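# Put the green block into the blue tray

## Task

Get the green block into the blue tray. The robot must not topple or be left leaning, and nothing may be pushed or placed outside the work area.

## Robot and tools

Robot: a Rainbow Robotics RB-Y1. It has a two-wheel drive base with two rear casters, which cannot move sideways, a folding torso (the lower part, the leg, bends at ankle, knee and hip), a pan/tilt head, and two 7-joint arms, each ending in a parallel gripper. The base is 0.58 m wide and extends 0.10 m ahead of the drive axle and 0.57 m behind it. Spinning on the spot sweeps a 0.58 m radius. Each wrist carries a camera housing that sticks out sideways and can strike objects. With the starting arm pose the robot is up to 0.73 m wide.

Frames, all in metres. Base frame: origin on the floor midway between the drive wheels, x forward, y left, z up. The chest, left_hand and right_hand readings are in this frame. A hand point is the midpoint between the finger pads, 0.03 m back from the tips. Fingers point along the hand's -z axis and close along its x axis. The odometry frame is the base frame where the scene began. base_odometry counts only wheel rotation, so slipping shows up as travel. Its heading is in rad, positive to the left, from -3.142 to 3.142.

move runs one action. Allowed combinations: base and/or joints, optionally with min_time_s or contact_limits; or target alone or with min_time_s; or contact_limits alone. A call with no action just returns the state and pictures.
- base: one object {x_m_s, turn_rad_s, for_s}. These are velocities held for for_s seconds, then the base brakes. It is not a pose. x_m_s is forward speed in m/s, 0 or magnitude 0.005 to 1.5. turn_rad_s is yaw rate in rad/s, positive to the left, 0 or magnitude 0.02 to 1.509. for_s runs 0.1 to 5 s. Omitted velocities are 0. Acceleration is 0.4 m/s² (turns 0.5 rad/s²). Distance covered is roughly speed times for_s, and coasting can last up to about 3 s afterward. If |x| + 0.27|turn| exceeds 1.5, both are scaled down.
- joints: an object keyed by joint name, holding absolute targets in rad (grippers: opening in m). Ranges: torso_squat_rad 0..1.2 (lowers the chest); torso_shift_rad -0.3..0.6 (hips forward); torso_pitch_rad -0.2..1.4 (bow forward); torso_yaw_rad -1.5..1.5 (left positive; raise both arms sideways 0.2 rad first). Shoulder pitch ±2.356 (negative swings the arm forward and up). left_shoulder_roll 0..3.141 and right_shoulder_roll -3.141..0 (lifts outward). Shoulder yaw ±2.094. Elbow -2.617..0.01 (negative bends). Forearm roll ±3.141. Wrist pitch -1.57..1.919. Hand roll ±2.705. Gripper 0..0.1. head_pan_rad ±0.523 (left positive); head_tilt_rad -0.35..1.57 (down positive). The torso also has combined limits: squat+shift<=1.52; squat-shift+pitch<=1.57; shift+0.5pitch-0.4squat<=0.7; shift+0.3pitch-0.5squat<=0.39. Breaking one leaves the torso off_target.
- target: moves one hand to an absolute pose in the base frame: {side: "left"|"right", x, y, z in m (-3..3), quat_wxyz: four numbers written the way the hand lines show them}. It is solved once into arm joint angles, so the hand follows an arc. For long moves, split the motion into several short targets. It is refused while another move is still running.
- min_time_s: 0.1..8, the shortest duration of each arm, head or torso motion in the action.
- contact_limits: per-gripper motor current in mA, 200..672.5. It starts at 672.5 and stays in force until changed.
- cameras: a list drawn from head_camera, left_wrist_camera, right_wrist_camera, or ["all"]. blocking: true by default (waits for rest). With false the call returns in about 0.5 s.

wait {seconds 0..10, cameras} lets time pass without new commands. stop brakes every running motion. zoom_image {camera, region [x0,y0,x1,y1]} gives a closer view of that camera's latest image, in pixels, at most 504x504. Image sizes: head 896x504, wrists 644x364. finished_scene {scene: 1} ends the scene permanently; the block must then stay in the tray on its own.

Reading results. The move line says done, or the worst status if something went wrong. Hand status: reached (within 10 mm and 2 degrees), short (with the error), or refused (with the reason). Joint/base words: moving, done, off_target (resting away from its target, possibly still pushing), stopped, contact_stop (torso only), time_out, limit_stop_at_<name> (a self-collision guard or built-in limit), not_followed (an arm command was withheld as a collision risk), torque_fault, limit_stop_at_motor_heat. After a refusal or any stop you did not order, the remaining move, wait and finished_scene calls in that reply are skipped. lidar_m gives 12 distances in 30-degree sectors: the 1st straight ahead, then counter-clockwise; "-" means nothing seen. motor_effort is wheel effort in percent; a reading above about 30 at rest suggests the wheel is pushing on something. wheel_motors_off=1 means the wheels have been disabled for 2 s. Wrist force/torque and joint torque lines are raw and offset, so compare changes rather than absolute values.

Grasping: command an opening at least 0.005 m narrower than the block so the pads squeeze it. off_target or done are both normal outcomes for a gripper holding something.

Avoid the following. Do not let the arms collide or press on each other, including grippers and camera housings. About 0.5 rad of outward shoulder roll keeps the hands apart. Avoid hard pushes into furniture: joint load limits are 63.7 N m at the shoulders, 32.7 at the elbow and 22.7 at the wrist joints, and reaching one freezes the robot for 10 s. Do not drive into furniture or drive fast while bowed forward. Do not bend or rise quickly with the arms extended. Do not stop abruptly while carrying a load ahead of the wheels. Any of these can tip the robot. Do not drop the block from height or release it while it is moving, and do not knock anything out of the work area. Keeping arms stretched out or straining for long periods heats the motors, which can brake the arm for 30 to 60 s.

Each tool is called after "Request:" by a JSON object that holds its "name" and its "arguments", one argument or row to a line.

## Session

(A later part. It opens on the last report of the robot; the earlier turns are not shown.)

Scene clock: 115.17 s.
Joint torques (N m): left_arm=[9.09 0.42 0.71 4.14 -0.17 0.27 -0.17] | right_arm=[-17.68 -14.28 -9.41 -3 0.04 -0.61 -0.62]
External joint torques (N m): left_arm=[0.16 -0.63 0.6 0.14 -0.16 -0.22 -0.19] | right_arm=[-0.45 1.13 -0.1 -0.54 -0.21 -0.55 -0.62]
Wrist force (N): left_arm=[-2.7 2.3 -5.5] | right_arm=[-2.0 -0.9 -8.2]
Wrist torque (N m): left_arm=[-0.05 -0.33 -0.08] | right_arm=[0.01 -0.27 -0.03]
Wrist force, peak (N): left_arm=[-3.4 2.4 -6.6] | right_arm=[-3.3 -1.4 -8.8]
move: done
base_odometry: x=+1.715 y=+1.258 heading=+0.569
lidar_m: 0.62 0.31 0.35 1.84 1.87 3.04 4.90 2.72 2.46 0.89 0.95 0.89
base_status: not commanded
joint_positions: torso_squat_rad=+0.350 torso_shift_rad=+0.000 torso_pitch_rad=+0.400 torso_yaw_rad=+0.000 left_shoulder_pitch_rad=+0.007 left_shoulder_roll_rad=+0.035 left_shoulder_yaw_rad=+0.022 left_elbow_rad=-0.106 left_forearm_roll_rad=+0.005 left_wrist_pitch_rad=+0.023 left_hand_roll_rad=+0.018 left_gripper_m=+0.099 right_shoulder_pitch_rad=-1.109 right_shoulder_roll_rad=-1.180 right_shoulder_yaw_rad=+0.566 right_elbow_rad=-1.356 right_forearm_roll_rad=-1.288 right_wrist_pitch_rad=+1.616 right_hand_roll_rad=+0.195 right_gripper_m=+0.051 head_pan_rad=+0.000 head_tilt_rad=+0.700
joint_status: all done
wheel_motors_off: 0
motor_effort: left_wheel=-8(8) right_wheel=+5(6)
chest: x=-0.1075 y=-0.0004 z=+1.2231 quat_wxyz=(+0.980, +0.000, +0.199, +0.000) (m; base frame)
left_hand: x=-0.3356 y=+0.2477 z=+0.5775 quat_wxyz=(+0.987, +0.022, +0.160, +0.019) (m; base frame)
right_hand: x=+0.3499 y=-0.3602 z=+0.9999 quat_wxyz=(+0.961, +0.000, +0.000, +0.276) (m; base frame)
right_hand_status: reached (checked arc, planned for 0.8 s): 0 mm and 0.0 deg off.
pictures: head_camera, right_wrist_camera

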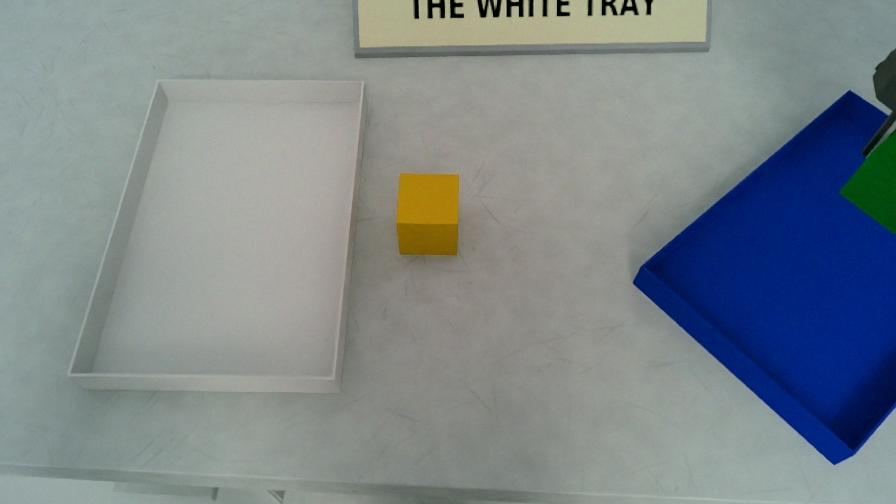

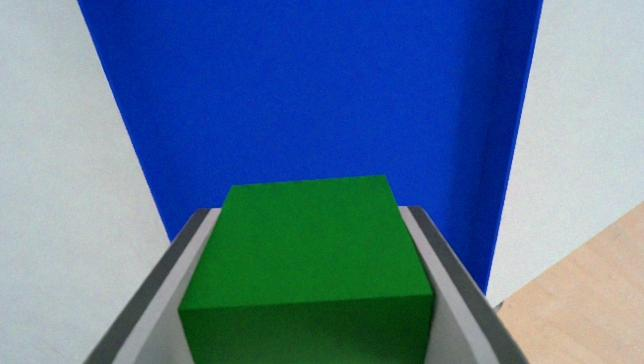

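Request:
{"name": "move", "arguments": {
  "target": {"side":"right","x":0.352,"y":-0.362,"z":0.914,"quat_wxyz":[0.961,0,0,0.276]},
  "min_time_s": 1.2,
  "cameras": ["head_camera","right_wrist_camera"]
}}

Scene clock: 119.10 s.
Joint torques (N m): left_arm=[9.17 0.59 0.7 3.99 0.07 0.22 -0.15] | right_arm=[-16.69 -14.73 -7.46 -2.48 0.26 -0.47 -0.09]
External joint torques (N m): left_arm=[0.24 -0.46 0.59 -0.01 0.07 -0.27 -0.17] | right_arm=[0.73 0.61 0.89 0.46 0.02 -0.4 -0.09]
Wrist force (N): left_arm=[-3.1 2.1 -6.0] | right_arm=[-2.3 -0.8 -8.1]
Wrist torque (N m): left_arm=[0.00 -0.41 -0.10] | right_arm=[0.00 -0.26 -0.03]
Wrist force, peak (N): left_arm=[-2.8 2.1 -6.6] | right_arm=[-2.5 -0.5 -8.8]
move: done
base_odometry: x=+1.715 y=+1.258 heading=+0.569
lidar_m: 0.63 0.31 0.36 1.83 1.87 3.05 4.90 2.70 2.47 0.89 0.96 0.87
base_status: not commanded
joint_positions: torso_squat_rad=+0.350 torso_shift_rad=+0.000 torso_pitch_rad=+0.400 torso_yaw_rad=+0.000 left_shoulder_pitch_rad=+0.007 left_shoulder_roll_rad=+0.035 left_shoulder_yaw_rad=+0.022 left_elbow_rad=-0.106 left_forearm_roll_rad=+0.005 left_wrist_pitch_rad=+0.023 left_hand_roll_rad=+0.018 left_gripper_m=+0.099 right_shoulder_pitch_rad=-1.044 right_shoulder_roll_rad=-1.048 right_shoulder_yaw_rad=+0.628 right_elbow_rad=-1.188 right_forearm_roll_rad=-1.194 right_wrist_pitch_rad=+1.436 right_hand_roll_rad=+0.274 right_gripper_m=+0.051 head_pan_rad=+0.000 head_tilt_rad=+0.700
joint_status: all done
wheel_motors_off: 0
motor_effort: left_wheel=-8(8) right_wheel=+5(6)
chest: x=-0.1075 y=-0.0004 z=+1.2231 quat_wxyz=(+0.980, +0.000, +0.199, +0.000) (m; base frame)
left_hand: x=-0.3356 y=+0.2477 z=+0.5775 quat_wxyz=(+0.987, +0.022, +0.160, +0.019) (m; base frame)
right_hand: x=+0.3519 y=-0.3619 z=+0.9142 quat_wxyz=(+0.961, +0.000, +0.000, +0.276) (m; base frame)
right_hand_status: reached (checked arc, planned for 1.2 s): 0 mm and 0.1 deg off.
pictures: head_camera, right_wrist_camera

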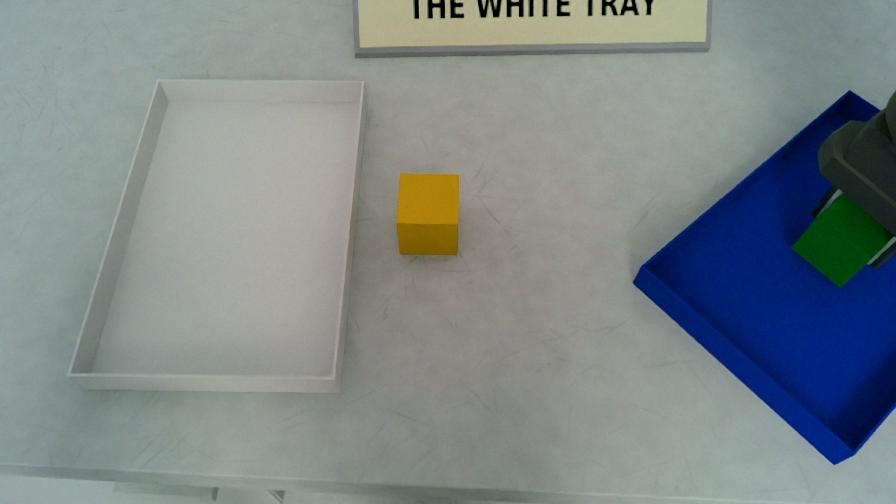

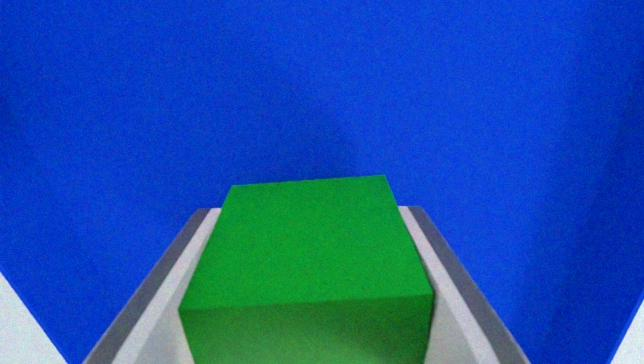

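Request:
{"name": "move", "arguments": {
  "target": {"side":"right","x":0.352,"y":-0.362,"z":0.909,"quat_wxyz":[0.961,0,0,0.276]}
}}

Request:
{"name": "move", "arguments": {
  "joints": {"right_gripper_m":0.075}
}}

Request:
{"name": "move", "arguments": {
  "target": {"side":"right","x":0.352,"y":-0.362,"z":1.02,"quat_wxyz":[0.961,0,0,0.276]},
  "cameras": ["head_camera","right_wrist_camera"]
}}

Scene clock: 121.50 s.
Joint torques (N m): left_arm=[8.97 0.65 0.32 4.14 0.06 0.35 -0.13] | right_arm=[-17.22 -14.38 -7.71 -2.37 0.07 -0.29 -0.27]
External joint torques (N m): left_arm=[0.03 -0.4 0.21 0.14 0.06 -0.14 -0.14] | right_arm=[0.21 0.92 0.55 0.59 -0.17 -0.22 -0.27]
Wrist force (N): left_arm=[-3.1 2.3 -5.6] | right_arm=[-2.4 -0.6 -8.1]
Wrist torque (N m): left_arm=[-0.02 -0.43 -0.06] | right_arm=[-0.02 -0.29 -0.03]
Wrist force, peak (N): left_arm=[-3.0 2.6 -6.7] | right_arm=[-3.5 -0.3 -9.6]
move: done
base_odometry: x=+1.715 y=+1.258 heading=+0.569
lidar_m: 0.64 0.31 0.36 1.84 1.88 3.03 4.91 2.70 2.47 0.89 0.96 0.87
base_status: not commanded
joint_positions: torso_squat_rad=+0.350 torso_shift_rad=+0.000 torso_pitch_rad=+0.400 torso_yaw_rad=+0.000 left_shoulder_pitch_rad=+0.007 left_shoulder_roll_rad=+0.035 left_shoulder_yaw_rad=+0.022 left_elbow_rad=-0.106 left_forearm_roll_rad=+0.005 left_wrist_pitch_rad=+0.023 left_hand_roll_rad=+0.018 left_gripper_m=+0.099 right_shoulder_pitch_rad=-1.042 right_shoulder_roll_rad=-1.039 right_shoulder_yaw_rad=+0.632 right_elbow_rad=-1.173 right_forearm_roll_rad=-1.189 right_wrist_pitch_rad=+1.426 right_hand_roll_rad=+0.281 right_gripper_m=+0.051 head_pan_rad=+0.000 head_tilt_rad=+0.700
joint_status: all done
wheel_motors_off: 0
motor_effort: left_wheel=-6(9) right_wheel=+6(6)
chest: x=-0.1075 y=-0.0004 z=+1.2231 quat_wxyz=(+0.980, +0.000, +0.199, +0.000) (m; base frame)
left_hand: x=-0.3356 y=+0.2477 z=+0.5775 quat_wxyz=(+0.987, +0.022, +0.160, +0.019) (m; base frame)
right_hand: x=+0.3519 y=-0.3620 z=+0.9092 quat_wxyz=(+0.961, +0.000, +0.000, +0.276) (m; base frame)
right_hand_status: reached (checked arc, planned for 0.1 s): 0 mm and 0.0 deg off.
pictures: none

Scene clock: 122.23 s.
Joint torques (N m): left_arm=[9.04 0.62 0.3 4.04 0.03 0.32 0] | right_arm=[-17.15 -14.47 -7.34 -2.22 0.13 -0.48 -0.16]
External joint torques (N m): left_arm=[0.11 -0.43 0.19 0.04 0.03 -0.17 -0.02] | right_arm=[0.29 0.83 0.92 0.73 -0.12 -0.41 -0.16]
Wrist force (N): left_arm=[-3.3 1.9 -5.7] | right_arm=[-2.5 -0.8 -7.2]
Wrist torque (N m): left_arm=[0.01 -0.44 -0.08] | right_arm=[0.02 -0.28 -0.05]
Wrist force, peak (N): left_arm=[-3.1 2.5 -6.6] | right_arm=[-2.4 -1.0 -8.4]
move: done
base_odometry: x=+1.715 y=+1.258 heading=+0.569
lidar_m: 0.63 0.31 0.35 1.84 1.86 3.03 4.91 2.72 2.47 0.89 0.95 0.88
base_status: not commanded
joint_positions: torso_squat_rad=+0.350 torso_shift_rad=+0.000 torso_pitch_rad=+0.400 torso_yaw_rad=+0.000 left_shoulder_pitch_rad=+0.007 left_shoulder_roll_rad=+0.035 left_shoulder_yaw_rad=+0.022 left_elbow_rad=-0.106 left_forearm_roll_rad=+0.005 left_wrist_pitch_rad=+0.023 left_hand_roll_rad=+0.018 left_gripper_m=+0.099 right_shoulder_pitch_rad=-1.042 right_shoulder_roll_rad=-1.039 right_shoulder_yaw_rad=+0.632 right_elbow_rad=-1.173 right_forearm_roll_rad=-1.189 right_wrist_pitch_rad=+1.426 right_hand_roll_rad=+0.281 right_gripper_m=+0.075 head_pan_rad=+0.000 head_tilt_rad=+0.700
joint_status: all done
wheel_motors_off: 0
motor_effort: left_wheel=-7(8) right_wheel=+6(6)
chest: x=-0.1075 y=-0.0004 z=+1.2231 quat_wxyz=(+0.980, +0.000, +0.199, +0.000) (m; base frame)
left_hand: x=-0.3356 y=+0.2477 z=+0.5775 quat_wxyz=(+0.987, +0.022, +0.160, +0.019) (m; base frame)
right_hand: x=+0.3519 y=-0.3620 z=+0.9092 quat_wxyz=(+0.961, +0.000, +0.000, +0.276) (m; base frame)
pictures: none

Scene clock: 123.10 s.
Joint torques (N m): left_arm=[8.94 0.23 0.58 3.8 -0.06 0.17 0.08] | right_arm=[-16.17 -14.18 -8.34 -2.56 0.46 -0.4 -0.21]
External joint torques (N m): left_arm=[0.02 -0.82 0.47 -0.2 -0.06 -0.32 0.06] | right_arm=[1.2 1.16 0.98 -0.18 0.21 -0.34 -0.21]
Wrist force (N): left_arm=[-3.0 2.9 -5.5] | right_arm=[-2.2 -0.7 -7.1]
Wrist torque (N m): left_arm=[-0.13 -0.38 -0.06] | right_arm=[0.03 -0.29 0.11]
Wrist force, peak (N): left_arm=[-3.1 2.4 -6.3] | right_arm=[-3.2 -0.4 -9.6]
move: done
base_odometry: x=+1.715 y=+1.258 heading=+0.569
lidar_m: 0.62 0.30 0.36 1.83 1.86 3.05 4.91 2.71 2.46 0.89 0.96 0.87
base_status: not commanded
joint_positions: torso_squat_rad=+0.350 torso_shift_rad=+0.000 torso_pitch_rad=+0.400 torso_yaw_rad=+0.000 left_shoulder_pitch_rad=+0.007 left_shoulder_roll_rad=+0.035 left_shoulder_yaw_rad=+0.022 left_elbow_rad=-0.106 left_forearm_roll_rad=+0.005 left_wrist_pitch_rad=+0.023 left_hand_roll_rad=+0.018 left_gripper_m=+0.099 right_shoulder_pitch_rad=-1.143 right_shoulder_roll_rad=-1.198 right_shoulder_yaw_rad=+0.553 right_elbow_rad=-1.355 right_forearm_roll_rad=-1.306 right_wrist_pitch_rad=+1.659 right_hand_roll_rad=+0.199 right_gripper_m=+0.075 head_pan_rad=+0.000 head_tilt_rad=+0.700
joint_status: all done
wheel_motors_off: 0
motor_effort: left_wheel=-6(9) right_wheel=+5(6)
chest: x=-0.1075 y=-0.0004 z=+1.2231 quat_wxyz=(+0.980, +0.000, +0.199, +0.000) (m; base frame)
left_hand: x=-0.3356 y=+0.2477 z=+0.5775 quat_wxyz=(+0.987, +0.022, +0.160, +0.019) (m; base frame)
right_hand: x=+0.3521 y=-0.3621 z=+1.0202 quat_wxyz=(+0.961, +0.000, +0.000, +0.276) (m; base frame)
right_hand_status: reached (checked arc, planned for 0.5 s): 0 mm and 0.0 deg off.
pictures: head_camera, right_wrist_camera

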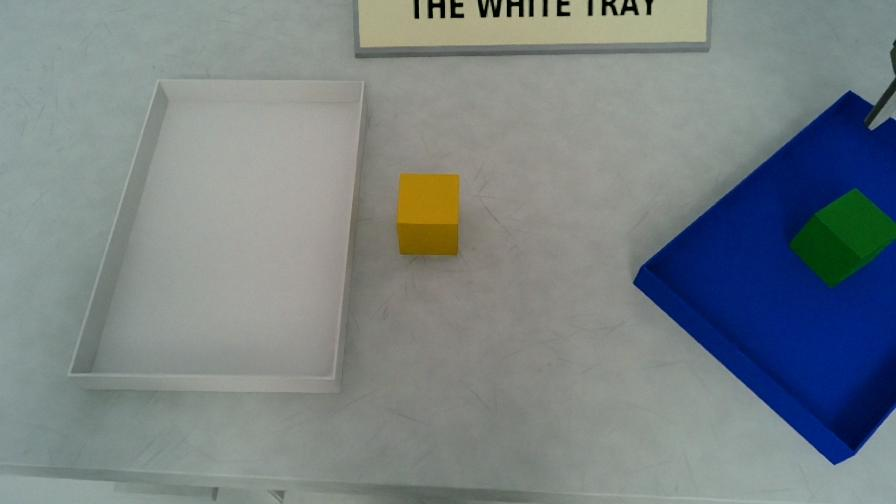

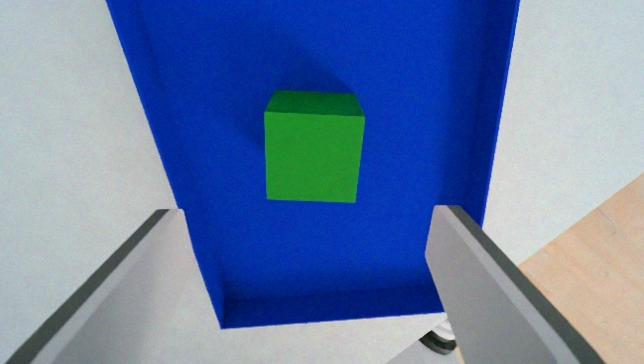

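Request:
{"name": "finished_scene", "arguments": {

}}

The scene is finished: the task was done.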